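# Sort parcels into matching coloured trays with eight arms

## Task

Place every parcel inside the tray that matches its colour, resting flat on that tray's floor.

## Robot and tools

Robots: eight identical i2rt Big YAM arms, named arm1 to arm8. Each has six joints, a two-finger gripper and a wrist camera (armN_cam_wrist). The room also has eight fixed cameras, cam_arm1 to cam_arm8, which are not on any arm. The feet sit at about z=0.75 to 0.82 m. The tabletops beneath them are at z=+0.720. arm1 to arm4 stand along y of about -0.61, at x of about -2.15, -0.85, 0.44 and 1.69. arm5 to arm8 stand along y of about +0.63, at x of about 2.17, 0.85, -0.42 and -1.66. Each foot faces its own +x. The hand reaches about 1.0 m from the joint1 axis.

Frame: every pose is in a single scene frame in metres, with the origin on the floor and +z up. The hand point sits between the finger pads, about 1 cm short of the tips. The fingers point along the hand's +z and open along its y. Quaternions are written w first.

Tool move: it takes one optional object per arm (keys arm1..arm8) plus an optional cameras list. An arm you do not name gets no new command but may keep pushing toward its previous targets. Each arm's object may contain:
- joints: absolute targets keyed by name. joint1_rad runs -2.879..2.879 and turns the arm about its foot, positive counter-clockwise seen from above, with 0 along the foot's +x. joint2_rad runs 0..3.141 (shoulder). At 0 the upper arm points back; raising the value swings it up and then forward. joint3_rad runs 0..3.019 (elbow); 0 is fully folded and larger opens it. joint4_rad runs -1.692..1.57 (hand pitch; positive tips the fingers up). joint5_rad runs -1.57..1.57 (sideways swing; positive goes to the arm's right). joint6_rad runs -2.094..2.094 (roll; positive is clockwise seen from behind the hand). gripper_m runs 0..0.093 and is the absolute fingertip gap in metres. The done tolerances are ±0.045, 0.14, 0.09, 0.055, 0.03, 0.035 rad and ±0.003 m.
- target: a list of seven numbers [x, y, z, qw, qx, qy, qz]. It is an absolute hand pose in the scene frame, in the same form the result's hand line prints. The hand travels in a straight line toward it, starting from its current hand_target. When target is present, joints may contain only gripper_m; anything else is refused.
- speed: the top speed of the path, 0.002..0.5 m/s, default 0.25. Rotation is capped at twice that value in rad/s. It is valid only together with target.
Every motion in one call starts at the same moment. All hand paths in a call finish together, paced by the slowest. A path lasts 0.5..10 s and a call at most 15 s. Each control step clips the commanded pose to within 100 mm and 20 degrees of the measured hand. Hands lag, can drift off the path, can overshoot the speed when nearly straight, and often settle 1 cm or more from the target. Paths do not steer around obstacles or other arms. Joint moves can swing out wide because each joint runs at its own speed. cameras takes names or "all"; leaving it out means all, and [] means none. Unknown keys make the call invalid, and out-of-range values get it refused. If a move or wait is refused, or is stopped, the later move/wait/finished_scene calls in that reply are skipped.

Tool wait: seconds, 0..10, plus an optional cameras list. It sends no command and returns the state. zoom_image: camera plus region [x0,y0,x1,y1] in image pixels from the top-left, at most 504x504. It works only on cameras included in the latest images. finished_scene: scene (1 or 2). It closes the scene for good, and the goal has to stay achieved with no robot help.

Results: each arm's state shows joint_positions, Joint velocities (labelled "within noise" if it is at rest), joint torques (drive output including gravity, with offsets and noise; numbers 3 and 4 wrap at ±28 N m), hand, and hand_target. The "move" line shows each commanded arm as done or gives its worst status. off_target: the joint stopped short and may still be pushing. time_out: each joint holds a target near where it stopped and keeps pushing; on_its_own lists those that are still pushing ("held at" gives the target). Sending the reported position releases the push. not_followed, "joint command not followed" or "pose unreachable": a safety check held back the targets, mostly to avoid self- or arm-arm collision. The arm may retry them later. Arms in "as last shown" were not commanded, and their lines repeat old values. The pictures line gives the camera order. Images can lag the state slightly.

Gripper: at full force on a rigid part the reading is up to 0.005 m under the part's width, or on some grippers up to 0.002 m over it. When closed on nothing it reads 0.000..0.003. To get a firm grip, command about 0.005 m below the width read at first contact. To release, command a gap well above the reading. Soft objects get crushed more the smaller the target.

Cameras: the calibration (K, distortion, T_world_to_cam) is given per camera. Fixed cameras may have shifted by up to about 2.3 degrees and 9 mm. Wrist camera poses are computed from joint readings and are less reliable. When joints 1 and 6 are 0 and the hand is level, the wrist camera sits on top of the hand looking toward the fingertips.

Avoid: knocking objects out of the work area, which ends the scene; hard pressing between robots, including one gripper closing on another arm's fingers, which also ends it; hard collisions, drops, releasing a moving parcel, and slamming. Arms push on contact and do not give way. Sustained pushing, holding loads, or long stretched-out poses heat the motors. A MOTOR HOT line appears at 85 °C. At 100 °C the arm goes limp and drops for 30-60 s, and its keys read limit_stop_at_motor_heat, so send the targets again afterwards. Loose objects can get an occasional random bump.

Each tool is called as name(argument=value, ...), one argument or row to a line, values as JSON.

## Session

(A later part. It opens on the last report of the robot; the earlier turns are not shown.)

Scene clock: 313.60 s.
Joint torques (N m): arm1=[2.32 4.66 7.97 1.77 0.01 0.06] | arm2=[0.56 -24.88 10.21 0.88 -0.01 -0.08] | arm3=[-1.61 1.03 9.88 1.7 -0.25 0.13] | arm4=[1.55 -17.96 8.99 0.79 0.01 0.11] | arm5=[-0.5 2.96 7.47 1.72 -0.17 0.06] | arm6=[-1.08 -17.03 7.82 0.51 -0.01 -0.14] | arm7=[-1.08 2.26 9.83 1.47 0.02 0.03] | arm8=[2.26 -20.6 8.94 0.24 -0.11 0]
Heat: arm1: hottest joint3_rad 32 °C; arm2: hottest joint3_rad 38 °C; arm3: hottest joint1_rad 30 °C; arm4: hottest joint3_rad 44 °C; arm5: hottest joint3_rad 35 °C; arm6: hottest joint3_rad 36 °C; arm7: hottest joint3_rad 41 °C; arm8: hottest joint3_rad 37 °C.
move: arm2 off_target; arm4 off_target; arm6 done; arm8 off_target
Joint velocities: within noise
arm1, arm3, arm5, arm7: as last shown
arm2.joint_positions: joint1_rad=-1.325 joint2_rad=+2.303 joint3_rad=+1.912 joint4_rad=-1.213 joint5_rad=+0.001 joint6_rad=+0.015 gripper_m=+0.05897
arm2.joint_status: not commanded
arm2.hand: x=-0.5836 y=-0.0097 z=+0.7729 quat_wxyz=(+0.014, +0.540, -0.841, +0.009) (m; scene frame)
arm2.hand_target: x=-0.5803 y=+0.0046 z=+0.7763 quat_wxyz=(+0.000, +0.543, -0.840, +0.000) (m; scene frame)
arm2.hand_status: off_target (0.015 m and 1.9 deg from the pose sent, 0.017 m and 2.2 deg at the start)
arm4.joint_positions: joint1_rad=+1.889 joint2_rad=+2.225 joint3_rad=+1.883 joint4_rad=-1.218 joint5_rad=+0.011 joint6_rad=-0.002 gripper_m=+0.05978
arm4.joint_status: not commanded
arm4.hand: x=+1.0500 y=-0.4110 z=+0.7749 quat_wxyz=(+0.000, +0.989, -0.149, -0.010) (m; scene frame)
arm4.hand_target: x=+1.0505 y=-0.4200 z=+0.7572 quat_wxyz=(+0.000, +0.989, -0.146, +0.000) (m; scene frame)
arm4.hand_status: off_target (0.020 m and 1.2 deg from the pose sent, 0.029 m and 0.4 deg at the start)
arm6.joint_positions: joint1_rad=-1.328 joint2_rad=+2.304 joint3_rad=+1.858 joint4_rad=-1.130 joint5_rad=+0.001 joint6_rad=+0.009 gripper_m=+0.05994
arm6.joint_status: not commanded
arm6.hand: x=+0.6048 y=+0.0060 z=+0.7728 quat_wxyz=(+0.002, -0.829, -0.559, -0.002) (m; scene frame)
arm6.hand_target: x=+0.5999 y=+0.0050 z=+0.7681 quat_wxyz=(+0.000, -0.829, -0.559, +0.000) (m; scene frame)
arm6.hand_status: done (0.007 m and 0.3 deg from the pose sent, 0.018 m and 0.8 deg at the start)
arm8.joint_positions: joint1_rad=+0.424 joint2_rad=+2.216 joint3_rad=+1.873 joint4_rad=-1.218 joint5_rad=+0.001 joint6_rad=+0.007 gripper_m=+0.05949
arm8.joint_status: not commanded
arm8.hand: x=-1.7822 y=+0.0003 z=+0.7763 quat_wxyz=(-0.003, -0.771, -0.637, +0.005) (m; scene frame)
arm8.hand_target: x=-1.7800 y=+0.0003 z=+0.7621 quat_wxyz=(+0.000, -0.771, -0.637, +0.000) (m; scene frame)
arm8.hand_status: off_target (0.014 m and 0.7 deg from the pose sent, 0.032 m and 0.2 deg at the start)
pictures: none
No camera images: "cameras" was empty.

move(
  arm2={"joints":{"gripper_m":0.093}},
  arm4={"joints":{"gripper_m":0.093}},
  arm6={"joints":{"gripper_m":0.093}},
  arm8={"joints":{"gripper_m":0.093}},
  cameras=[],
)

move(
  arm2={"target":[-0.692,-0.255,1.05,0,0.543,-0.84,0],"speed":0.3},
  arm4={"target":[1.3076,-0.496,1.05,0,0.989,-0.146,0],"speed":0.3},
  arm6={"target":[0.702,0.257,1.05,0,0.829,0.559,0],"speed":0.3},
  arm8={"target":[-1.733,0.262,1.05,0,0.771,0.637,0],"speed":0.3},
  cameras=["arm4_cam_wrist","cam_arm1","cam_arm2","cam_arm3","cam_arm4"],
)

Scene clock: 334.03 s.
Joint torques (N m): arm1=[1.96 4.48 7.97 1.65 0.01 0.08] | arm2=[0.62 -24.82 10.21 0.88 -0.01 -0.08] | arm3=[-1.61 0.91 9.91 1.72 -0.25 0.12] | arm4=[1.49 -17.9 8.99 0.77 0 0.11] | arm5=[-0.32 3.43 7.41 1.72 -0.17 0.05] | arm6=[-1.14 -17.2 7.77 0.53 -0.01 -0.15] | arm7=[-1.26 2.2 9.77 1.46 0.03 0.03] | arm8=[2.2 -21.01 8.91 0.27 -0.11 0]
Heat: arm1: hottest joint3_rad 32 °C; arm2: hottest joint3_rad 37 °C; arm3: hottest joint1_rad 30 °C; arm4: hottest joint3_rad 43 °C; arm5: hottest joint3_rad 35 °C; arm6: hottest joint2_rad 37 °C; arm7: hottest joint3_rad 41 °C; arm8: hottest joint2_rad 41 °C.
move: arm2 done; arm4 done; arm6 done; arm8 done
Joint velocities: within noise
arm1, arm3, arm5, arm7: as last shown
arm2.joint_positions: joint1_rad=-1.325 joint2_rad=+2.303 joint3_rad=+1.912 joint4_rad=-1.213 joint5_rad=+0.001 joint6_rad=+0.015 gripper_m=+0.09283
arm2.joint_status: all done
arm2.hand: x=-0.5836 y=-0.0096 z=+0.7729 quat_wxyz=(+0.014, +0.540, -0.841, +0.009) (m; scene frame)
arm2.hand_target: x=-0.5803 y=+0.0046 z=+0.7763 quat_wxyz=(+0.000, +0.543, -0.840, +0.000) (m; scene frame)
arm2.hand_status: not commanded
arm4.joint_positions: joint1_rad=+1.889 joint2_rad=+2.225 joint3_rad=+1.883 joint4_rad=-1.218 joint5_rad=+0.011 joint6_rad=-0.002 gripper_m=+0.09281
arm4.joint_status: all done
arm4.hand: x=+1.0500 y=-0.4109 z=+0.7749 quat_wxyz=(-0.001, +0.989, -0.149, -0.010) (m; scene frame)
arm4.hand_target: x=+1.0505 y=-0.4200 z=+0.7572 quat_wxyz=(+0.000, +0.989, -0.146, +0.000) (m; scene frame)
arm4.hand_status: not commanded
arm6.joint_positions: joint1_rad=-1.328 joint2_rad=+2.304 joint3_rad=+1.858 joint4_rad=-1.130 joint5_rad=+0.001 joint6_rad=+0.009 gripper_m=+0.09278
arm6.joint_status: all done
arm6.hand: x=+0.6048 y=+0.0060 z=+0.7728 quat_wxyz=(+0.002, -0.829, -0.559, -0.002) (m; scene frame)
arm6.hand_target: x=+0.5999 y=+0.0050 z=+0.7681 quat_wxyz=(+0.000, -0.829, -0.559, +0.000) (m; scene frame)
arm6.hand_status: not commanded
arm8.joint_positions: joint1_rad=+0.424 joint2_rad=+2.216 joint3_rad=+1.873 joint4_rad=-1.218 joint5_rad=+0.001 joint6_rad=+0.007 gripper_m=+0.09283
arm8.joint_status: all done
arm8.hand: x=-1.7822 y=+0.0003 z=+0.7763 quat_wxyz=(-0.003, -0.771, -0.637, +0.005) (m; scene frame)
arm8.hand_target: x=-1.7800 y=+0.0003 z=+0.7621 quat_wxyz=(+0.000, -0.771, -0.637, +0.000) (m; scene frame)
arm8.hand_status: not commanded
pictures: none
No camera images: "cameras" was empty.

Scene clock: 336.17 s.
Joint torques (N m): arm1=[1.9 4.54 7.88 1.84 0 0.08] | arm2=[0.32 -11.75 7.98 0.2 -0.01 -0.11] | arm3=[-1.61 1.03 9.92 1.69 -0.25 0.12] | arm4=[1.61 -8.35 10.45 -0.23 0 0.16] | arm5=[-0.5 3.08 7.49 1.87 -0.21 0.03] | arm6=[-0.91 -8.64 8.75 -0.21 -0.02 -0.13] | arm7=[-1.2 2.32 9.78 1.46 0.02 0.03] | arm8=[2.02 -9.76 9.99 -0.57 -0.11 -0.01]
Heat: arm1: hottest joint3_rad 32 °C; arm2: hottest joint3_rad 37 °C; arm3: hottest joint1_rad 30 °C; arm4: hottest joint3_rad 43 °C; arm5: hottest joint3_rad 35 °C; arm6: hottest joint2_rad 37 °C; arm7: hottest joint3_rad 41 °C; arm8: hottest joint2_rad 41 °C.
move: arm2 done; arm4 done; arm6 done; arm8 done
Joint velocities: within noise
arm1, arm3, arm5, arm7: as last shown
arm2.joint_positions: joint1_rad=-1.325 joint2_rad=+1.383 joint3_rad=+1.350 joint4_rad=-1.517 joint5_rad=+0.001 joint6_rad=+0.015 gripper_m=+0.09293
arm2.joint_status: not commanded
arm2.hand: x=-0.6905 y=-0.2530 z=+1.0545 quat_wxyz=(-0.009, +0.540, -0.841, -0.006) (m; scene frame)
arm2.hand_target: x=-0.6920 y=-0.2549 z=+1.0501 quat_wxyz=(+0.000, +0.543, -0.840, +0.000) (m; scene frame)
arm2.hand_status: done (0.005 m and 1.3 deg from the pose sent, 0.386 m and 1.9 deg at the start)
arm4.joint_positions: joint1_rad=+1.894 joint2_rad=+1.382 joint3_rad=+1.450 joint4_rad=-1.631 joint5_rad=+0.011 joint6_rad=+0.005 gripper_m=+0.09290
arm4.joint_status: not commanded
arm4.hand: x=+1.3087 y=-0.4898 z=+1.0522 quat_wxyz=(+0.000, +0.989, -0.150, -0.008) (m; scene frame)
arm4.hand_target: x=+1.3077 y=-0.4960 z=+1.0499 quat_wxyz=(+0.000, +0.989, -0.146, +0.000) (m; scene frame)
arm4.hand_status: done (0.007 m and 1.0 deg from the pose sent, 0.386 m and 1.2 deg at the start)
arm6.joint_positions: joint1_rad=-1.328 joint2_rad=+1.394 joint3_rad=+1.288 joint4_rad=-1.465 joint5_rad=+0.001 joint6_rad=+0.009 gripper_m=+0.09288
arm6.joint_status: not commanded
arm6.hand: x=+0.7027 y=+0.2548 z=+1.0461 quat_wxyz=(+0.001, -0.829, -0.559, +0.000) (m; scene frame)
arm6.hand_target: x=+0.7020 y=+0.2569 z=+1.0500 quat_wxyz=(+0.000, -0.829, -0.559, +0.000) (m; scene frame)
arm6.hand_status: done (0.005 m and 0.1 deg from the pose sent, 0.386 m and 0.3 deg at the start)
arm8.joint_positions: joint1_rad=+0.424 joint2_rad=+1.379 joint3_rad=+1.441 joint4_rad=-1.621 joint5_rad=+0.001 joint6_rad=+0.007 gripper_m=+0.09292
arm8.joint_status: not commanded
arm8.hand: x=-1.7341 y=+0.2618 z=+1.0510 quat_wxyz=(-0.004, -0.771, -0.637, +0.005) (m; scene frame)
arm8.hand_target: x=-1.7330 y=+0.2620 z=+1.0499 quat_wxyz=(+0.000, -0.771, -0.637, +0.000) (m; scene frame)
arm8.hand_status: done (0.002 m and 0.7 deg from the pose sent, 0.382 m and 0.7 deg at the start)
pictures: arm4_cam_wrist, cam_arm1, cam_arm2, cam_arm3, cam_arm4
camera_calibration:
arm4_cam_wrist: T_world_to_cam=[[0.282729, 0.959147, 0.0100678, 0.0866467], [0.787935, -0.238221, 0.567811, -1.74055], [0.547013, -0.152604, -0.823097, 0.20032], [0, 0, 0, 1]] pos_world=[1.23737, -0.467173, 1.15232]

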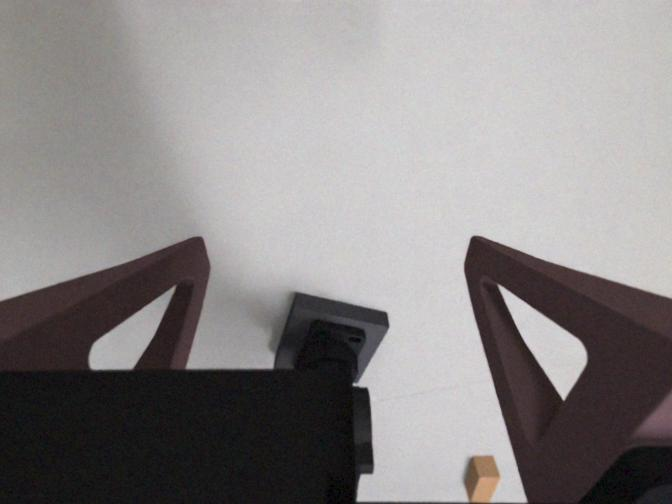

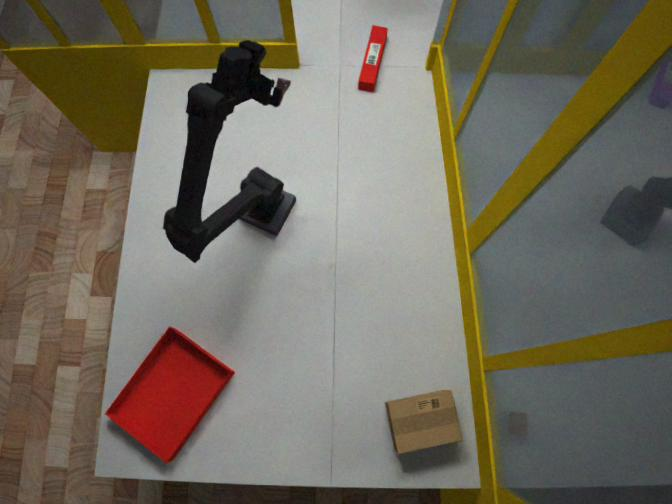

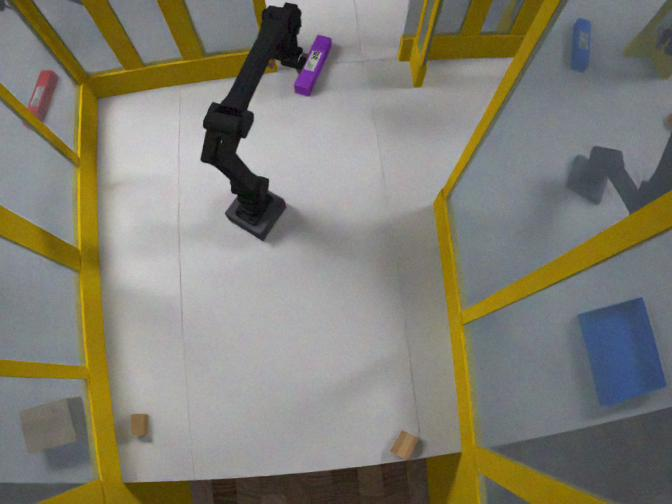

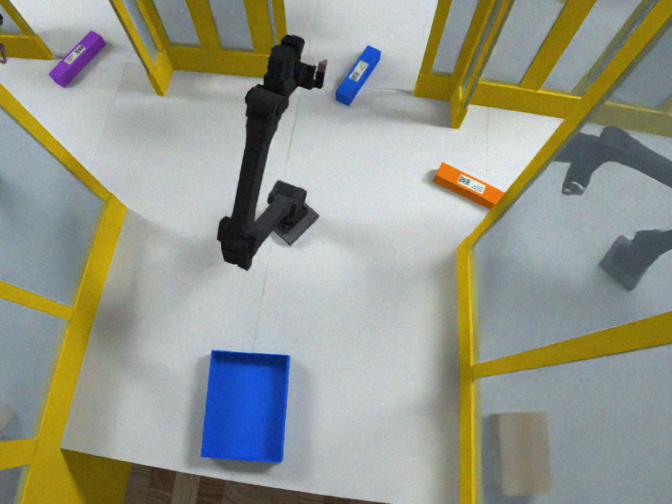

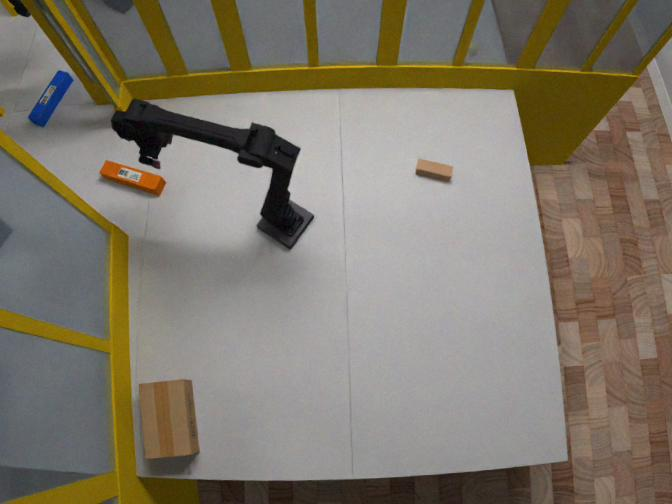

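move(
  arm2={"joints":{"joint1_rad":0.2}},
  arm4={"joints":{"joint1_rad":-0.5}},
  arm8={"joints":{"joint1_rad":-0.8}},
  arm1={"target":[-1.776,0.012,0.89,0,0.636,-0.7716,0],"speed":0.3},
  arm3={"target":[0.612,0.025,0.89,0,0.5592,-0.829,0],"speed":0.3},
  arm7={"target":[-0.588,-0.024,0.89,0,0.8415,0.5402,0],"speed":0.3},
  cameras=["arm1_cam_wrist","arm3_cam_wrist","arm7_cam_wrist"],
)

Scene clock: 364.30 s.
Joint torques (N m): arm1=[1.9 -20.66 12.52 -0.08 0.15 -0.06] | arm2=[0.32 -12.98 7.95 0.17 0.01 -0.11] | arm3=[-1.85 -23.24 13.98 -0.34 -0.25 0.13] | arm4=[-0.91 -10.11 10.4 -0.24 -0.07 0.11] | arm5=[-0.44 2.73 7.51 1.74 -0.18 0.08] | arm6=[-0.91 -8.47 8.72 -0.17 -0.01 -0.13] | arm7=[-1.14 -16.67 14.8 -0.34 -0.19 0.2] | arm8=[1.79 -9.88 10 -0.53 -0.13 0]
Heat: arm1: hottest joint3_rad 33 °C; arm2: hottest joint3_rad 36 °C; arm3: hottest joint1_rad 30 °C; arm4: hottest joint3_rad 41 °C; arm5: hottest joint3_rad 35 °C; arm6: hottest joint2_rad 35 °C; arm7: hottest joint3_rad 41 °C; arm8: hottest joint2_rad 36 °C.
move: arm1 off_target; arm2 done; arm3 off_target; arm4 done; arm7 off_target; arm8 done
Joint velocities: within noise
arm1.joint_positions: joint1_rad=+1.435 joint2_rad=+2.335 joint3_rad=+2.375 joint4_rad=-1.618 joint5_rad=-0.011 joint6_rad=-0.348 gripper_m=+0.09398
arm1.joint_status: not commanded
arm1.hand: x=-1.7746 y=-0.0001 z=+0.8875 quat_wxyz=(+0.007, +0.628, -0.778, +0.001) (m; scene frame)
arm1.hand_target: x=-1.7765 y=+0.0115 z=+0.8900 quat_wxyz=(-0.001, +0.636, -0.772, +0.000) (m; scene frame)
arm1.hand_status: off_target (0.012 m and 1.4 deg from the pose sent, 0.693 m and 58.8 deg at the start)
arm2.joint_positions: joint1_rad=+0.199 joint2_rad=+1.395 joint3_rad=+1.350 joint4_rad=-1.517 joint5_rad=+0.000 joint6_rad=+0.014 gripper_m=+0.09294
arm2.joint_status: all done
arm2.hand: x=-1.2175 y=-0.4417 z=+1.0499 quat_wxyz=(-0.002, +0.972, -0.236, -0.005) (m; scene frame)
arm2.hand_target: x=-1.2142 y=-0.4438 z=+1.0501 quat_wxyz=(-0.001, +0.972, -0.233, +0.000) (m; scene frame)
arm2.hand_status: not commanded
arm3.joint_positions: joint1_rad=-1.218 joint2_rad=+2.133 joint3_rad=+1.987 joint4_rad=-1.475 joint5_rad=+0.000 joint6_rad=+0.095 gripper_m=+0.09398
arm3.joint_status: not commanded
arm3.hand: x=+0.5998 y=+0.0129 z=+0.8696 quat_wxyz=(+0.015, +0.572, -0.820, +0.016) (m; scene frame)
arm3.hand_target: x=+0.6117 y=+0.0238 z=+0.8901 quat_wxyz=(+0.000, +0.559, -0.829, +0.000) (m; scene frame)
arm3.hand_status: off_target (0.027 m and 3.1 deg from the pose sent, 0.621 m and 67.7 deg at the start)
arm4.joint_positions: joint1_rad=-0.491 joint2_rad=+1.399 joint3_rad=+1.450 joint4_rad=-1.631 joint5_rad=+0.013 joint6_rad=+0.007 gripper_m=+0.09293
arm4.joint_status: all done
arm4.hand: x=+2.0532 y=-0.4316 z=+1.0364 quat_wxyz=(+0.010, +0.225, -0.974, +0.011) (m; scene frame)
arm4.hand_target: x=+2.0518 y=-0.4366 z=+1.0406 quat_wxyz=(+0.010, +0.217, -0.976, +0.011) (m; scene frame)
arm4.hand_status: not commanded
arm5: as last shown
arm6.joint_positions: joint1_rad=-1.328 joint2_rad=+1.394 joint3_rad=+1.288 joint4_rad=-1.466 joint5_rad=+0.001 joint6_rad=+0.009 gripper_m=+0.09288
arm6.joint_status: not commanded
arm6.hand: x=+0.7028 y=+0.2548 z=+1.0461 quat_wxyz=(+0.001, -0.829, -0.559, +0.000) (m; scene frame)
arm6.hand_target: x=+0.7020 y=+0.2570 z=+1.0500 quat_wxyz=(+0.000, -0.829, -0.559, +0.000) (m; scene frame)
arm6.hand_status: not commanded
arm7.joint_positions: joint1_rad=-1.174 joint2_rad=+2.124 joint3_rad=+1.883 joint4_rad=-1.360 joint5_rad=+0.002 joint6_rad=+0.169 gripper_m=+0.09397
arm7.joint_status: not commanded
arm7.hand: x=-0.5787 y=-0.0083 z=+0.8773 quat_wxyz=(+0.013, -0.837, -0.548, -0.011) (m; scene frame)
arm7.hand_target: x=-0.5878 y=-0.0230 z=+0.8903 quat_wxyz=(+0.000, -0.841, -0.540, +0.001) (m; scene frame)
arm7.hand_status: off_target (0.022 m and 2.2 deg from the pose sent, 0.658 m and 57.7 deg at the start)
arm8.joint_positions: joint1_rad=-0.796 joint2_rad=+1.379 joint3_rad=+1.441 joint4_rad=-1.621 joint5_rad=+0.002 joint6_rad=+0.007 gripper_m=+0.09293
arm8.joint_status: all done
arm8.hand: x=-2.0559 y=+0.5890 z=+1.0506 quat_wxyz=(+0.000, -0.997, -0.081, +0.006) (m; scene frame)
arm8.hand_target: x=-2.0558 y=+0.5904 z=+1.0496 quat_wxyz=(+0.000, -0.997, -0.077, +0.000) (m; scene frame)
arm8.hand_status: not commanded
pictures: arm1_cam_wrist, arm3_cam_wrist, arm7_cam_wrist
camera_calibration:
arm1_cam_wrist: T_world_to_cam=[[0.974115, -0.225735, -0.0120329, 1.74038], [-0.176309, -0.791986, 0.584528, -0.826968], [-0.141478, -0.567276, -0.811284, 0.595474], [0, 0, 0, 1]] pos_world=[-1.75688, 0.0757148, 0.987426]
arm3_cam_wrist: T_world_to_cam=[[0.936702, -0.349664, 0.0179959, -0.574052], [-0.285828, -0.733985, 0.616092, -0.349044], [-0.202217, -0.582238, -0.787469, 0.937651], [0, 0, 0, 1]] pos_world=[0.627557, 0.0890174, 0.963745]
arm7_cam_wrist: T_world_to_cam=[[-0.922503, 0.385362, 0.0220002, -0.553168], [0.321416, 0.735367, 0.596596, -0.324908], [0.213727, 0.557433, -0.80224, 0.953397], [0, 0, 0, 1]] pos_world=[-0.609636, -0.0793585, 0.970862]

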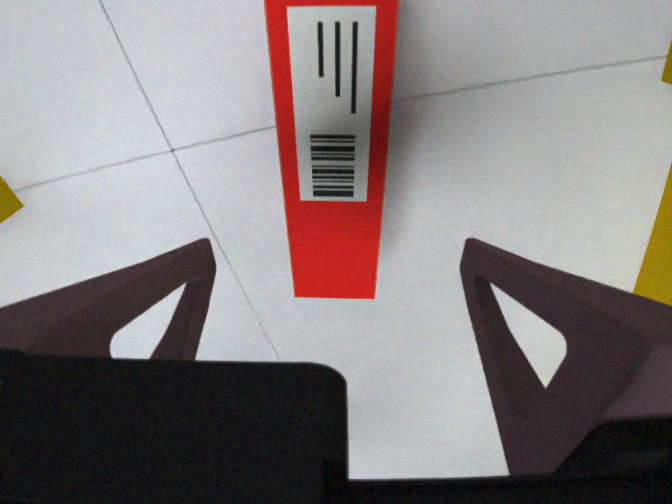

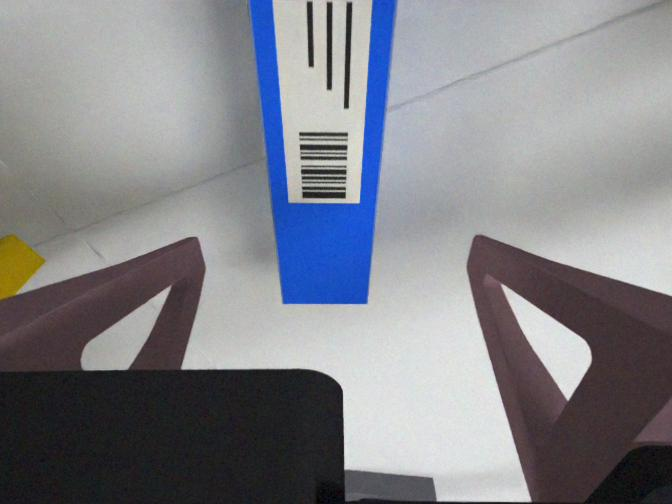

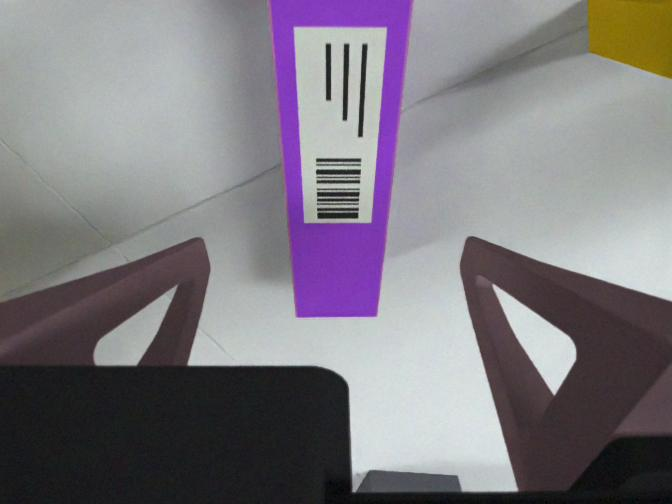

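move(
  arm1={"target":[-1.772,0.028,0.766,0,0.636,-0.7716,0],"speed":0.2},
  arm3={"target":[0.603,0.042,0.778,0,0.5592,-0.829,0],"speed":0.2},
  arm7={"target":[-0.591,-0.03,0.772,0,0.8415,0.5402,0],"speed":0.2},
  cameras=["arm1_cam_wrist","arm3_cam_wrist","arm7_cam_wrist"],
)

Scene clock: 382.57 s.
Joint torques (N m): arm1=[1.79 -22.36 10 0.62 0.13 -0.01] | arm2=[0.26 -13.04 7.95 0.18 0.01 -0.11] | arm3=[-0.15 -24.94 9.7 0.53 -0.25 0.14] | arm4=[-0.97 -10.11 10.39 -0.24 -0.07 0.11] | arm5=[-0.32 3.02 7.51 1.99 -0.2 0.03] | arm6=[-0.97 -8.53 8.72 -0.14 -0.02 -0.12] | arm7=[-1.14 -18.2 9.14 0.53 -0.19 0.18] | arm8=[1.55 -9.99 10.06 -0.53 -0.14 -0.01]
Heat: arm1: hottest joint3_rad 34 °C; arm2: hottest joint3_rad 35 °C; arm3: hottest joint3_rad 31 °C; arm4: hottest joint3_rad 41 °C; arm5: hottest joint3_rad 35 °C; arm6: hottest joint2_rad 34 °C; arm7: hottest joint3_rad 43 °C; arm8: hottest joint3_rad 36 °C.
move: arm1 off_target; arm3 off_target; arm7 done
Joint velocities: within noise
arm1.joint_positions: joint1_rad=+1.442 joint2_rad=+2.455 joint3_rad=+2.281 joint4_rad=-1.408 joint5_rad=-0.011 joint6_rad=-0.348 gripper_m=+0.09398
arm1.joint_status: not commanded
arm1.hand: x=-1.7689 y=+0.0170 z=+0.7670 quat_wxyz=(+0.009, +0.631, -0.775, +0.002) (m; scene frame)
arm1.hand_target: x=-1.7721 y=+0.0277 z=+0.7663 quat_wxyz=(+0.000, +0.636, -0.772, +0.000) (m; scene frame)
arm1.hand_status: off_target (0.011 m and 1.3 deg from the pose sent, 0.125 m and 1.4 deg at the start)
arm2, arm4, arm5, arm6, arm8: as last shown
arm3.joint_positions: joint1_rad=-1.218 joint2_rad=+2.255 joint3_rad=+1.932 joint4_rad=-1.285 joint5_rad=-0.001 joint6_rad=+0.116 gripper_m=+0.09398
arm3.joint_status: not commanded
arm3.hand: x=+0.6054 y=+0.0331 z=+0.7708 quat_wxyz=(+0.010, +0.564, -0.826, +0.011) (m; scene frame)
arm3.hand_target: x=+0.6028 y=+0.0419 z=+0.7783 quat_wxyz=(+0.000, +0.559, -0.829, +0.000) (m; scene frame)
arm3.hand_status: off_target (0.012 m and 1.8 deg from the pose sent, 0.096 m and 3.0 deg at the start)
arm7.joint_positions: joint1_rad=-1.175 joint2_rad=+2.262 joint3_rad=+1.846 joint4_rad=-1.158 joint5_rad=+0.002 joint6_rad=+0.170 gripper_m=+0.09397
arm7.joint_status: not commanded
arm7.hand: x=-0.5846 y=-0.0296 z=+0.7766 quat_wxyz=(+0.003, -0.837, -0.547, -0.001) (m; scene frame)
arm7.hand_target: x=-0.5909 y=-0.0300 z=+0.7722 quat_wxyz=(+0.000, -0.842, -0.540, +0.000) (m; scene frame)
arm7.hand_status: done (0.008 m and 1.0 deg from the pose sent, 0.108 m and 2.2 deg at the start)
pictures: arm1_cam_wrist, arm3_cam_wrist, arm7_cam_wrist
camera_calibration:
arm1_cam_wrist: T_world_to_cam=[[0.975784, -0.218341, -0.0131331, 1.7409], [-0.169093, -0.791056, 0.58791, -0.731925], [-0.138754, -0.571452, -0.80882, 0.511182], [0, 0, 0, 1]] pos_world=[-1.75158, 0.0932323, 0.866624]
arm3_cam_wrist: T_world_to_cam=[[0.929425, -0.368647, 0.0164137, -0.564251], [-0.302726, -0.736281, 0.605183, -0.253008], [-0.211014, -0.567441, -0.795917, 0.883981], [0, 0, 0, 1]] pos_world=[0.634369, 0.107313, 0.865953]
arm7_cam_wrist: T_world_to_cam=[[-0.921928, 0.386957, 0.0176818, -0.544395], [0.326225, 0.751001, 0.574086, -0.226436], [0.208868, 0.535034, -0.818604, 0.894929], [0, 0, 0, 1]] pos_world=[-0.614945, -0.0981068, 0.872212]

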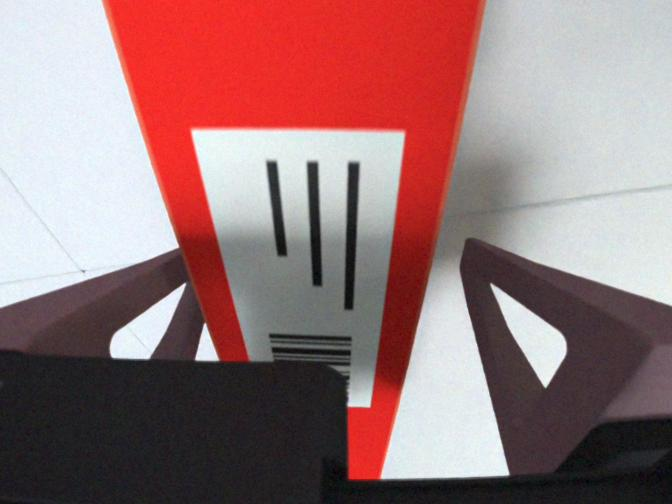

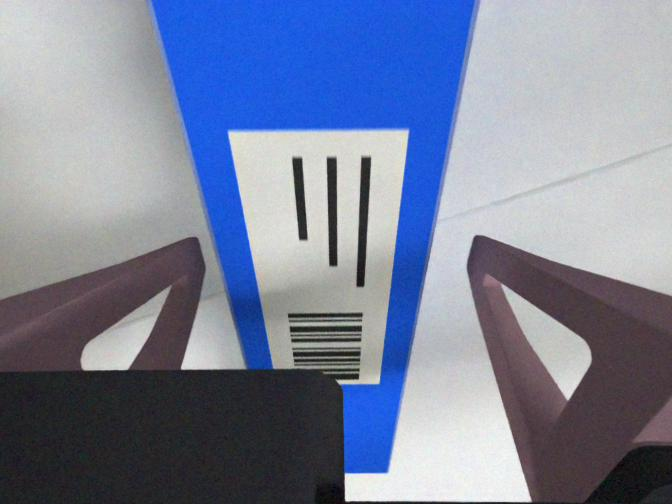

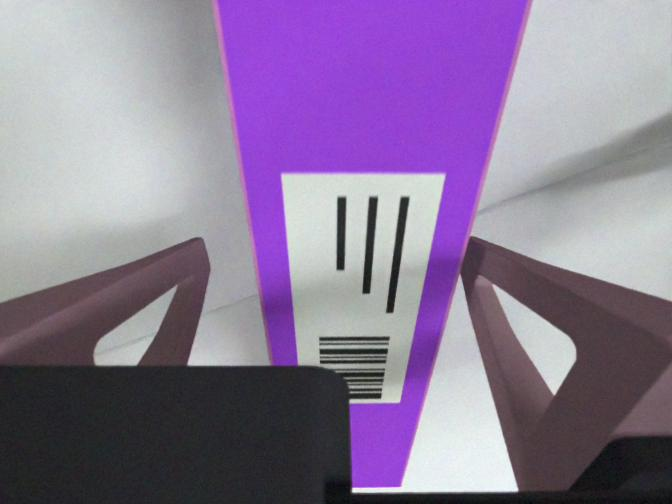

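move(
  arm1={"joints":{"gripper_m":0.05}},
  arm3={"joints":{"gripper_m":0.05}},
  arm7={"joints":{"gripper_m":0.05}},
  cameras=[],
)

move(
  arm1={"target":[-1.942,-0.265,1.05,0,0.636,-0.7716,0],"speed":0.3},
  arm3={"target":[0.542,-0.227,1.05,0,0.5592,-0.829,0],"speed":0.3},
  arm7={"target":[-0.521,0.227,1.05,0,0.8415,0.5402,0],"speed":0.3},
  cameras=["cam_arm1","cam_arm3","cam_arm7"],
)

Scene clock: 391.73 s.
Joint torques (N m): arm1=[2.02 -22.65 10.09 0.59 0.17 -0.01] | arm2=[0.26 -12.98 7.95 0.17 0.01 -0.11] | arm3=[-0.09 -24.76 9.68 0.55 -0.22 0.13] | arm4=[-0.91 -10.11 10.39 -0.23 -0.07 0.11] | arm5=[-0.73 3.02 7.49 1.74 -0.2 0.04] | arm6=[-1.03 -8.47 8.7 -0.14 -0.01 -0.12] | arm7=[-1.08 -18.08 9.13 0.53 -0.18 0.18] | arm8=[1.44 -10.11 10.02 -0.54 -0.15 0.01]
Heat: arm1: hottest joint3_rad 35 °C; arm2: hottest joint3_rad 35 °C; arm3: hottest joint3_rad 31 °C; arm4: hottest joint3_rad 41 °C; arm5: hottest joint3_rad 35 °C; arm6: hottest joint2_rad 34 °C; arm7: hottest joint3_rad 42 °C; arm8: hottest joint3_rad 36 °C.
move: arm1 off_target; arm3 off_target; arm7 off_target
Joint velocities: within noise
arm1.joint_positions: joint1_rad=+1.443 joint2_rad=+2.455 joint3_rad=+2.281 joint4_rad=-1.408 joint5_rad=-0.011 joint6_rad=-0.348 gripper_m=+0.05946
arm1.joint_status: gripper_m off_target (ended at +0.05949, target +0.05000)
arm1.hand: x=-1.7692 y=+0.0171 z=+0.7670 quat_wxyz=(+0.009, +0.631, -0.775, +0.002) (m; scene frame)
arm1.hand_target: x=-1.7722 y=+0.0278 z=+0.7663 quat_wxyz=(+0.000, +0.636, -0.772, +0.000) (m; scene frame)
arm1.hand_status: not commanded
arm2, arm4, arm5, arm6, arm8: as last shown
arm3.joint_positions: joint1_rad=-1.218 joint2_rad=+2.255 joint3_rad=+1.932 joint4_rad=-1.285 joint5_rad=-0.001 joint6_rad=+0.116 gripper_m=+0.05867
arm3.joint_status: gripper_m off_target (ended at +0.05870, target +0.05000)
arm3.hand: x=+0.6053 y=+0.0331 z=+0.7708 quat_wxyz=(+0.010, +0.563, -0.826, +0.011) (m; scene frame)
arm3.hand_target: x=+0.6028 y=+0.0419 z=+0.7783 quat_wxyz=(+0.000, +0.559, -0.829, +0.000) (m; scene frame)
arm3.hand_status: not commanded
arm7.joint_positions: joint1_rad=-1.175 joint2_rad=+2.262 joint3_rad=+1.846 joint4_rad=-1.158 joint5_rad=+0.002 joint6_rad=+0.170 gripper_m=+0.06055
arm7.joint_status: gripper_m off_target (ended at +0.06058, target +0.05000)
arm7.hand: x=-0.5851 y=-0.0295 z=+0.7766 quat_wxyz=(+0.003, -0.837, -0.547, -0.001) (m; scene frame)
arm7.hand_target: x=-0.5909 y=-0.0300 z=+0.7722 quat_wxyz=(+0.000, -0.842, -0.540, +0.000) (m; scene frame)
arm7.hand_status: not commanded
pictures: none
No camera images: "cameras" was empty.

Scene clock: 394.07 s.
Joint torques (N m): arm1=[0.91 -8.47 8.06 -0.02 0.11 -0.09] | arm2=[0.32 -13.04 7.95 0.17 0.01 -0.11] | arm3=[-1.67 -12.45 10.14 -0.24 -0.2 -0.1] | arm4=[-0.91 -10.17 10.4 -0.25 -0.07 0.11] | arm5=[-0.15 2.96 7.57 1.87 -0.21 0.03] | arm6=[-0.97 -8.47 8.72 -0.13 -0.01 -0.12] | arm7=[-0.44 -9.41 9.13 -0.24 -0.16 0.22] | arm8=[1.61 -9.99 9.98 -0.58 -0.13 -0.04]
Heat: arm1: hottest joint3_rad 35 °C; arm2: hottest joint3_rad 35 °C; arm3: hottest joint2_rad 31 °C; arm4: hottest joint3_rad 41 °C; arm5: hottest joint3_rad 35 °C; arm6: hottest joint2_rad 34 °C; arm7: hottest joint3_rad 42 °C; arm8: hottest joint3_rad 36 °C.
move: arm1 done; arm3 done; arm7 done
Joint velocities: within noise
arm1.joint_positions: joint1_rad=+1.443 joint2_rad=+1.364 joint3_rad=+1.430 joint4_rad=-1.599 joint5_rad=-0.010 joint6_rad=-0.358 gripper_m=+0.05946
arm1.joint_status: not commanded
arm1.hand: x=-1.9431 y=-0.2610 z=+1.0576 quat_wxyz=(-0.014, +0.635, -0.772, -0.006) (m; scene frame)
arm1.hand_target: x=-1.9421 y=-0.2650 z=+1.0502 quat_wxyz=(+0.000, +0.636, -0.772, +0.000) (m; scene frame)
arm1.hand_status: done (0.009 m and 1.8 deg from the pose sent, 0.435 m and 1.3 deg at the start)
arm2, arm4, arm5, arm6, arm8: as last shown
arm3.joint_positions: joint1_rad=-1.219 joint2_rad=+1.398 joint3_rad=+1.452 joint4_rad=-1.635 joint5_rad=-0.001 joint6_rad=+0.116 gripper_m=+0.05867
arm3.joint_status: not commanded
arm3.hand: x=+0.5370 y=-0.2244 z=+1.0443 quat_wxyz=(+0.000, +0.563, -0.827, +0.002) (m; scene frame)
arm3.hand_target: x=+0.5419 y=-0.2271 z=+1.0500 quat_wxyz=(+0.000, +0.559, -0.829, +0.000) (m; scene frame)
arm3.hand_status: done (0.008 m and 0.6 deg from the pose sent, 0.387 m and 1.8 deg at the start)
arm7.joint_positions: joint1_rad=-1.175 joint2_rad=+1.381 joint3_rad=+1.346 joint4_rad=-1.512 joint5_rad=+0.002 joint6_rad=+0.175 gripper_m=+0.06055
arm7.joint_status: not commanded
arm7.hand: x=-0.5221 y=+0.2217 z=+1.0542 quat_wxyz=(-0.006, -0.839, -0.544, +0.009) (m; scene frame)
arm7.hand_target: x=-0.5209 y=+0.2269 z=+1.0500 quat_wxyz=(+0.000, -0.841, -0.540, +0.000) (m; scene frame)
arm7.hand_status: done (0.007 m and 1.4 deg from the pose sent, 0.380 m and 1.0 deg at the start)
pictures: cam_arm1, cam_arm3, cam_arm7

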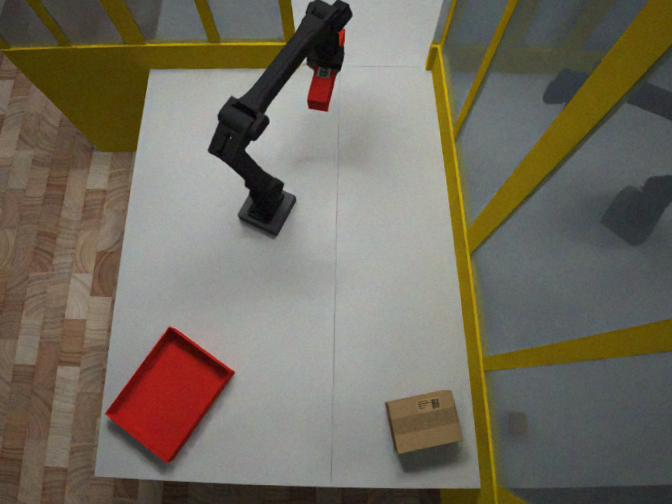

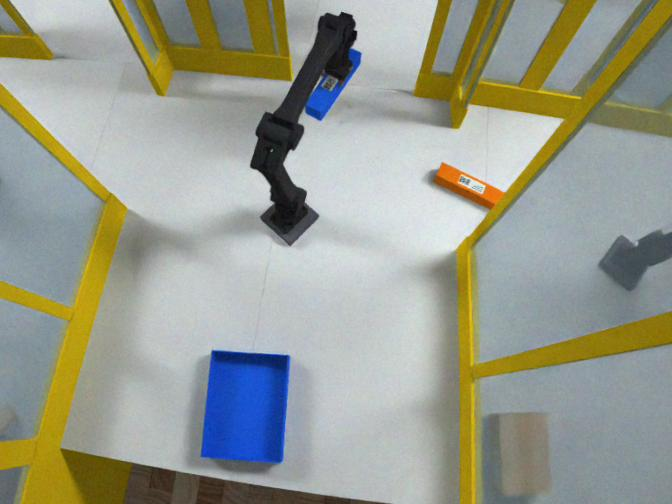

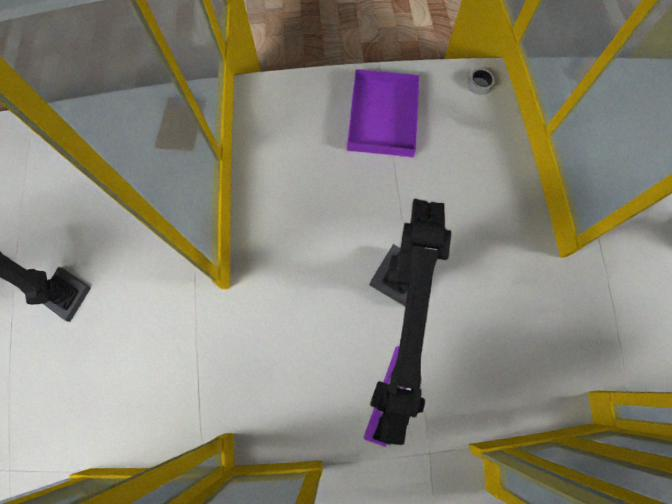

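move(
  arm1={"joints":{"joint1_rad":-1.538,"joint6_rad":0.22}},
  arm3={"joints":{"joint1_rad":2.107,"joint6_rad":-0.145}},
  arm7={"joints":{"joint1_rad":2.142,"joint6_rad":0.105}},
  cameras=[],
)

move(
  arm1={"target":[-2.42,-1.255,0.96,0,0.887,0.4617,0],"speed":0.3},
  arm3={"target":[0.383,-1.305,0.96,0,0.682,0.7314,0],"speed":0.3},
  arm7={"target":[-0.376,1.325,0.96,0,0.6428,-0.766,0],"speed":0.3},
  cameras=["arm1_cam_wrist","arm3_cam_wrist","arm7_cam_wrist","cam_arm1","cam_arm3","cam_arm7"],
)

Scene clock: 423.67 s.
Joint torques (N m): arm1=[0.56 -10.11 8.05 -0.05 0.1 0.05] | arm2=[0.26 -13.04 7.94 0.17 0.01 -0.11] | arm3=[0.26 -15.33 10.04 -0.29 -0.14 -0.21] | arm4=[-0.91 -10.11 10.39 -0.24 -0.07 0.11] | arm5=[-0.5 3.19 7.39 1.84 -0.17 0.07] | arm6=[-1.03 -8.53 8.7 -0.18 -0.02 -0.13] | arm7=[-0.03 -10.52 9.13 -0.28 -0.08 0.05] | arm8=[1.55 -9.93 9.99 -0.47 -0.12 -0.02]
Heat: arm1: hottest joint3_rad 36 °C; arm2: hottest joint3_rad 35 °C; arm3: hottest joint3_rad 33 °C; arm4: hottest joint3_rad 41 °C; arm5: hottest joint3_rad 36 °C; arm6: hottest joint2_rad 33 °C; arm7: hottest joint3_rad 42 °C; arm8: hottest joint3_rad 36 °C.
move: arm1 done; arm3 done; arm7 done
Joint velocities: within noise
arm1.joint_positions: joint1_rad=-1.530 joint2_rad=+1.383 joint3_rad=+1.430 joint4_rad=-1.599 joint5_rad=-0.009 joint6_rad=+0.213 gripper_m=+0.05951
arm1.joint_status: all done
arm1.hand: x=-2.3022 y=-0.9781 z=+1.0567 quat_wxyz=(-0.015, -0.883, -0.468, +0.005) (m; scene frame)
arm1.hand_target: x=-2.3031 y=-0.9716 z=+1.0562 quat_wxyz=(-0.011, -0.887, -0.462, +0.001) (m; scene frame)
arm1.hand_status: not commanded
arm2, arm4, arm6, arm8: as last shown
arm3.joint_positions: joint1_rad=+2.098 joint2_rad=+1.424 joint3_rad=+1.452 joint4_rad=-1.635 joint5_rad=-0.003 joint6_rad=-0.130 gripper_m=+0.05866
arm3.joint_status: all done
arm3.hand: x=+0.4000 y=-1.0183 z=+1.0291 quat_wxyz=(-0.010, +0.690, +0.723, +0.019) (m; scene frame)
arm3.hand_target: x=+0.4041 y=-1.0137 z=+1.0445 quat_wxyz=(-0.001, +0.682, +0.732, +0.008) (m; scene frame)
arm3.hand_status: not commanded
arm5.joint_positions: joint1_rad=+0.605 joint2_rad=+0.625 joint3_rad=+1.427 joint4_rad=-1.371 joint5_rad=+0.001 joint6_rad=-0.010 gripper_m=+0.09397
arm5.joint_status: not commanded
arm5.hand: x=+1.9484 y=+0.5647 z=+1.3379 quat_wxyz=(+0.077, +0.865, +0.155, -0.471) (m; scene frame)
arm5.hand_target: x=+1.9512 y=+0.5638 z=+1.3505 quat_wxyz=(+0.084, +0.858, +0.153, -0.483) (m; scene frame)
arm5.hand_status: not commanded
arm7.joint_positions: joint1_rad=+2.138 joint2_rad=+1.397 joint3_rad=+1.346 joint4_rad=-1.512 joint5_rad=+0.000 joint6_rad=+0.112 gripper_m=+0.06055
arm7.joint_status: all done
arm7.hand: x=-0.3937 y=+1.0197 z=+1.0500 quat_wxyz=(-0.003, +0.639, -0.769, -0.004) (m; scene frame)
arm7.hand_target: x=-0.3959 y=+1.0125 z=+1.0521 quat_wxyz=(-0.001, +0.643, -0.766, -0.002) (m; scene frame)
arm7.hand_status: not commanded
pictures: none
No camera images: "cameras" was empty.

Scene clock: 426.37 s.
Joint torques (N m): arm1=[1.14 -20.95 12.45 -0.14 0.23 0.09] | arm2=[0.26 -12.98 7.95 0.17 0.01 -0.11] | arm3=[0.38 -25.11 14.38 -0.27 0.03 -0.16] | arm4=[-0.97 -10.11 10.39 -0.23 -0.07 0.11] | arm5=[-0.15 3.08 7.61 1.84 -0.17 -0.01] | arm6=[-0.97 -8.47 8.73 -0.14 -0.01 -0.12] | arm7=[0.21 -18.67 15.61 -0.36 0 0.09] | arm8=[1.49 -9.82 10.03 -0.55 -0.14 -0.01]
Heat: arm1: hottest joint3_rad 36 °C; arm2: hottest joint3_rad 35 °C; arm3: hottest joint3_rad 33 °C; arm4: hottest joint3_rad 41 °C; arm5: hottest joint3_rad 36 °C; arm6: hottest joint2_rad 33 °C; arm7: hottest joint3_rad 42 °C; arm8: hottest joint3_rad 36 °C.
move: arm1 off_target; arm3 off_target; arm7 off_target
Joint velocities: within noise
arm1.joint_positions: joint1_rad=-1.530 joint2_rad=+2.257 joint3_rad=+2.363 joint4_rad=-1.673 joint5_rad=+0.004 joint6_rad=+0.214 gripper_m=+0.05951
arm1.joint_status: not commanded
arm1.hand: x=-2.4127 y=-1.2486 z=+0.9468 quat_wxyz=(-0.005, -0.884, -0.468, +0.004) (m; scene frame)
arm1.hand_target: x=-2.4195 y=-1.2541 z=+0.9597 quat_wxyz=(-0.014, -0.887, -0.462, +0.016) (m; scene frame)
arm1.hand_status: off_target (0.016 m and 1.1 deg from the pose sent, 0.316 m and 2.0 deg at the start; a joint's target at an end of its range on 42 of 81 steps)
arm2, arm4, arm5, arm6, arm8: as last shown
arm3.joint_positions: joint1_rad=+2.098 joint2_rad=+2.214 joint3_rad=+2.318 joint4_rad=-1.672 joint5_rad=+0.001 joint6_rad=-0.130 gripper_m=+0.05866
arm3.joint_status: not commanded
arm3.hand: x=+0.3766 y=-1.2941 z=+0.9336 quat_wxyz=(+0.000, +0.690, +0.723, +0.003) (m; scene frame)
arm3.hand_target: x=+0.3830 y=-1.3032 z=+0.9596 quat_wxyz=(+0.015, +0.682, +0.731, -0.019) (m; scene frame)
arm3.hand_status: off_target (0.029 m and 1.4 deg from the pose sent, 0.295 m and 2.8 deg at the start; a joint's target at an end of its range on 44 of 81 steps)
arm7.joint_positions: joint1_rad=+2.138 joint2_rad=+2.317 joint3_rad=+2.390 joint4_rad=-1.684 joint5_rad=+0.000 joint6_rad=+0.112 gripper_m=+0.06055
arm7.joint_status: not commanded
arm7.hand: x=-0.3724 y=+1.3125 z=+0.9455 quat_wxyz=(+0.013, +0.639, -0.769, +0.013) (m; scene frame)
arm7.hand_target: x=-0.3761 y=+1.3239 z=+0.9599 quat_wxyz=(-0.001, +0.643, -0.766, -0.001) (m; scene frame)
arm7.hand_status: off_target (0.019 m and 2.2 deg from the pose sent, 0.319 m and 0.8 deg at the start)
pictures: arm1_cam_wrist, arm3_cam_wrist, arm7_cam_wrist, cam_arm1, cam_arm3, cam_arm7
camera_calibration:
arm1_cam_wrist: T_world_to_cam=[[-0.817908, 0.575258, -0.0102688, -1.2443], [0.469935, 0.678243, 0.564931, 1.45045], [0.331946, 0.457236, -0.825074, 2.27957], [0, 0, 0, 1]] pos_world=[-2.45603, -1.31026, 1.04864]
arm3_cam_wrist: T_world_to_cam=[[-0.999105, -0.0419769, 0.00521438, 0.315905], [-0.0309913, 0.810323, 0.585163, 0.519894], [-0.0287887, 0.584478, -0.810899, 1.64822], [0, 0, 0, 1]] pos_world=[0.379185, -1.37137, 1.03067]
arm7_cam_wrist: T_world_to_cam=[[0.985705, -0.167713, 0.0160834, 0.56881], [-0.143595, -0.786333, 0.600884, 0.416805], [-0.0881293, -0.594604, -0.799174, 1.62451], [0, 0, 0, 1]] pos_world=[-0.35766, 1.38908, 1.03867]

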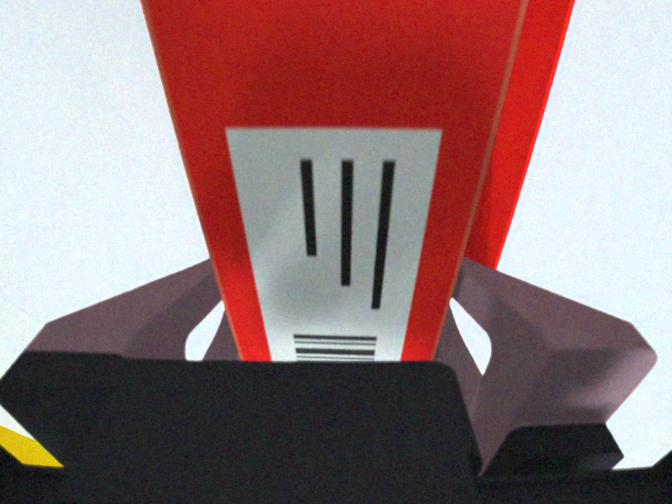

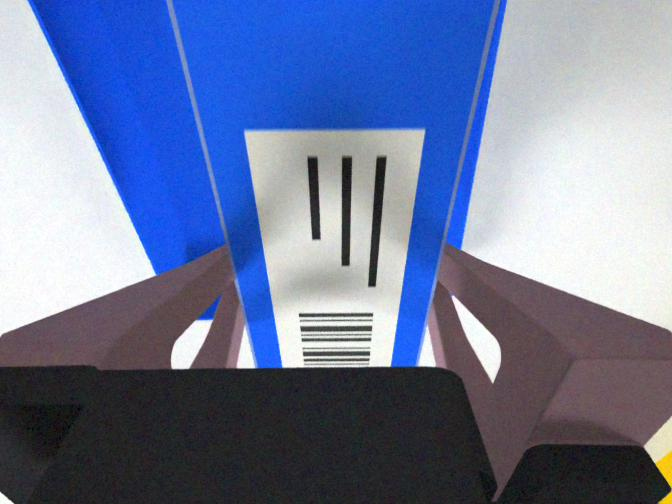

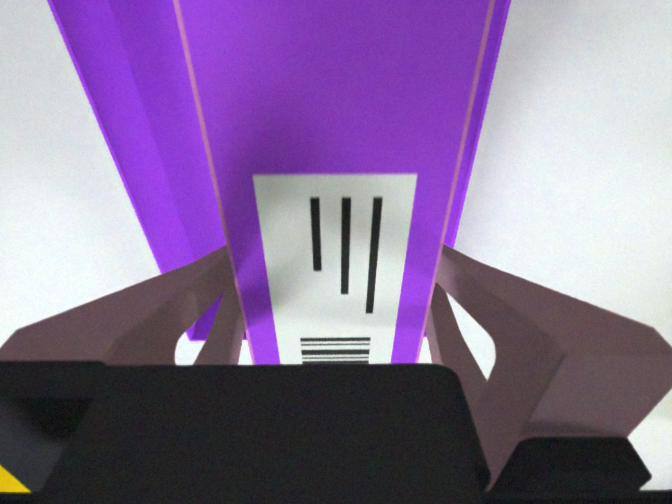

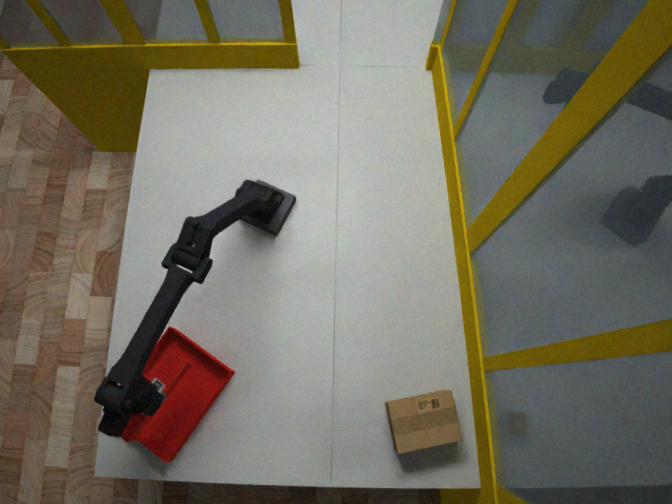

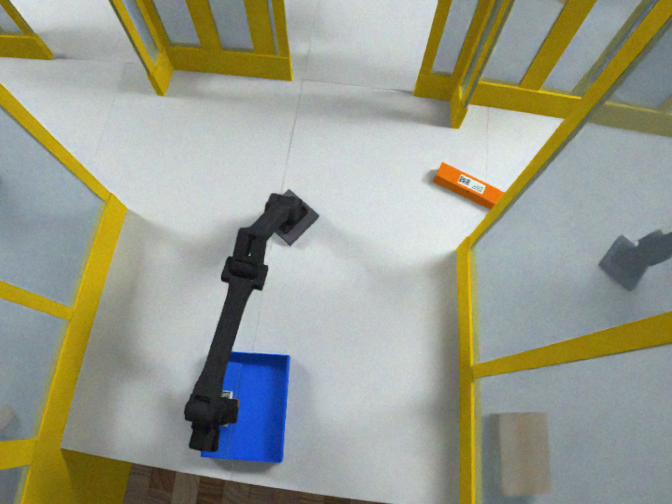

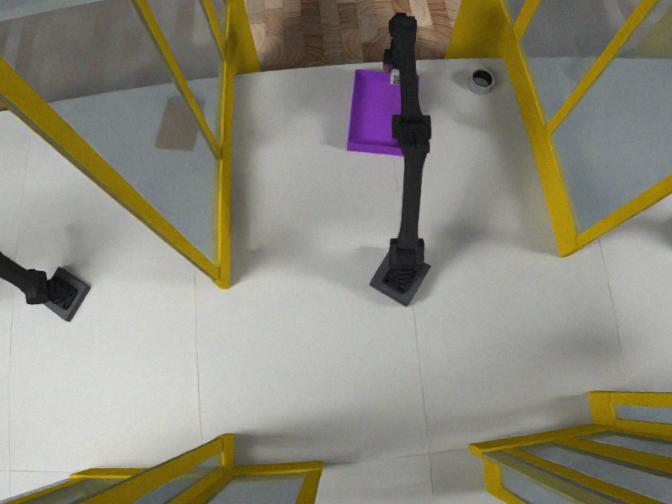

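move(
  arm1={"target":[-2.442,-1.241,0.93,0,0.887,0.4617,0],"speed":0.15},
  arm3={"target":[0.41,-1.287,0.93,0,0.682,0.7314,0],"speed":0.15},
  arm7={"target":[-0.401,1.297,0.93,0,0.6428,-0.766,0],"speed":0.15},
  cameras=["arm1_cam_wrist","arm3_cam_wrist","arm7_cam_wrist"],
)

Scene clock: 524.00 s.
Joint torques (N m): arm1=[0.91 -20.19 8.72 0.73 0.2 -0.06] | arm2=[0.32 -12.98 7.95 0.17 0.01 -0.11] | arm3=[0.44 -27.87 9.21 0.47 -0.01 0.13] | arm4=[-0.91 -10.11 10.39 -0.24 -0.07 0.11] | arm5=[-0.38 2.9 7.5 1.78 -0.17 0.05] | arm6=[-0.91 -8.47 8.72 -0.17 -0.02 -0.13] | arm7=[-0.21 -20.48 8.83 0.49 -0.01 0.19] | arm8=[1.49 -9.76 9.98 -0.55 -0.15 -0.03]
Heat: arm1: hottest joint3_rad 42 °C; arm2: hottest joint3_rad 34 °C; arm3: hottest joint2_rad 36 °C; arm4: hottest joint3_rad 41 °C; arm5: hottest joint3_rad 36 °C; arm6: hottest joint2_rad 33 °C; arm7: hottest joint3_rad 53 °C; arm8: hottest joint3_rad 37 °C.
move: arm1 off_target; arm3 off_target; arm7 off_target
Joint velocities: within noise
arm1.joint_positions: joint1_rad=-1.568 joint2_rad=+2.257 joint3_rad=+2.363 joint4_rad=-1.673 joint5_rad=+0.005 joint6_rad=+0.194 gripper_m=+0.05951
arm1.joint_status: not commanded
arm1.hand: x=-2.4369 y=-1.2383 z=+0.9461 quat_wxyz=(-0.005, -0.888, -0.460, +0.004) (m; scene frame)
arm1.hand_target: x=-2.4419 y=-1.2406 z=+0.9302 quat_wxyz=(+0.000, -0.887, -0.462, +0.000) (m; scene frame)
arm1.hand_status: off_target (0.017 m and 0.7 deg from the pose sent, 0.035 m and 1.1 deg at the start)
arm2, arm4, arm5, arm6, arm8: as last shown
arm3.joint_positions: joint1_rad=+2.139 joint2_rad=+2.213 joint3_rad=+2.229 joint4_rad=-1.639 joint5_rad=+0.002 joint6_rad=-0.121 gripper_m=+0.05866
arm3.joint_status: not commanded
arm3.hand: x=+0.4056 y=-1.2842 z=+0.9011 quat_wxyz=(-0.017, +0.678, +0.734, +0.023) (m; scene frame)
arm3.hand_target: x=+0.4099 y=-1.2864 z=+0.9299 quat_wxyz=(+0.000, +0.682, +0.731, +0.000) (m; scene frame)
arm3.hand_status: off_target (0.029 m and 3.4 deg from the pose sent, 0.034 m and 1.4 deg at the start)
arm7.joint_positions: joint1_rad=+2.176 joint2_rad=+2.232 joint3_rad=+2.171 joint4_rad=-1.536 joint5_rad=+0.000 joint6_rad=+0.134 gripper_m=+0.06055
arm7.joint_status: not commanded
arm7.hand: x=-0.3994 y=+1.2969 z=+0.9196 quat_wxyz=(+0.008, +0.645, -0.764, +0.008) (m; scene frame)
arm7.hand_target: x=-0.4009 y=+1.2970 z=+0.9301 quat_wxyz=(+0.000, +0.643, -0.766, +0.000) (m; scene frame)
arm7.hand_status: off_target (0.011 m and 1.4 deg from the pose sent, 0.036 m and 2.2 deg at the start)
pictures: arm1_cam_wrist, arm3_cam_wrist, arm7_cam_wrist
camera_calibration:
arm1_cam_wrist: T_world_to_cam=[[-0.807712, 0.589503, -0.00936295, -1.22848], [0.481907, 0.66927, 0.565547, 1.47272], [0.339658, 0.452287, -0.824663, 2.29455], [0, 0, 0, 1]] pos_world=[-2.48133, -1.29925, 1.04784]
arm3_cam_wrist: T_world_to_cam=[[-0.997257, -0.0740164, -0.000827102, 0.308963], [-0.0581483, 0.776447, 0.627493, 0.461098], [-0.0458026, 0.62582, -0.778621, 1.64793], [0, 0, 0, 1]] pos_world=[0.410407, -1.36646, 0.994031]
arm7_cam_wrist: T_world_to_cam=[[0.988245, -0.152113, 0.0152956, 0.574744], [-0.131815, -0.797119, 0.589259, 0.445618], [-0.0774416, -0.584349, -0.807799, 1.59114], [0, 0, 0, 1]] pos_world=[-0.386028, 1.37241, 1.01394]

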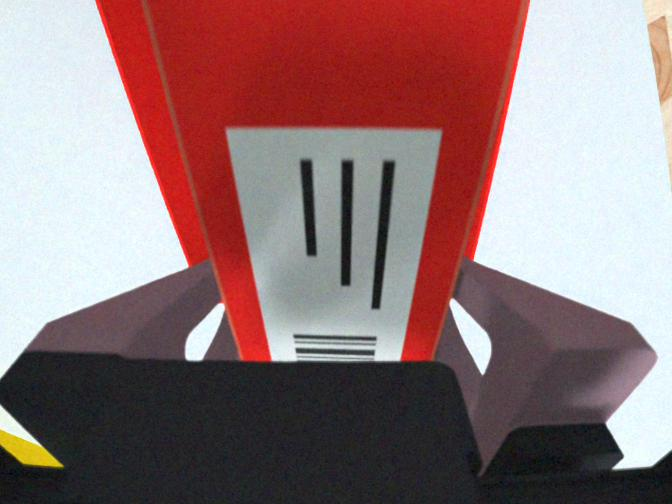

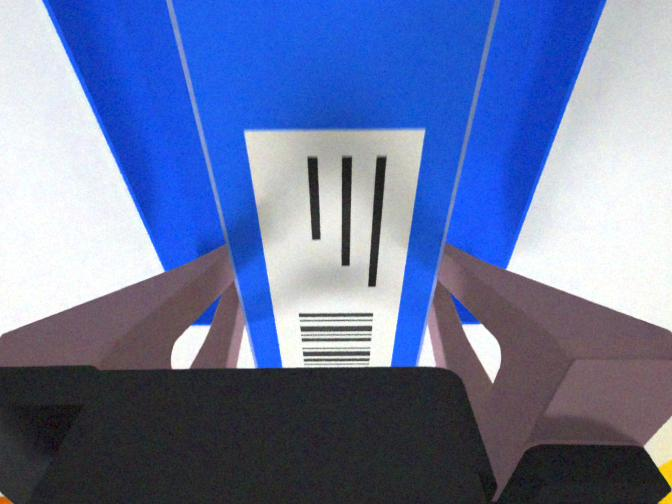

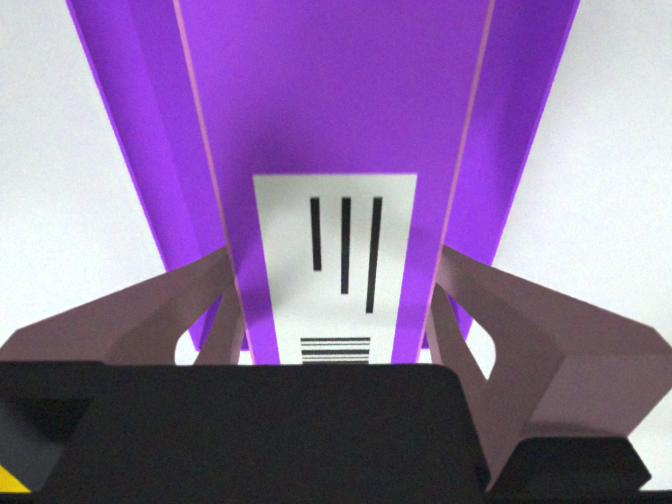

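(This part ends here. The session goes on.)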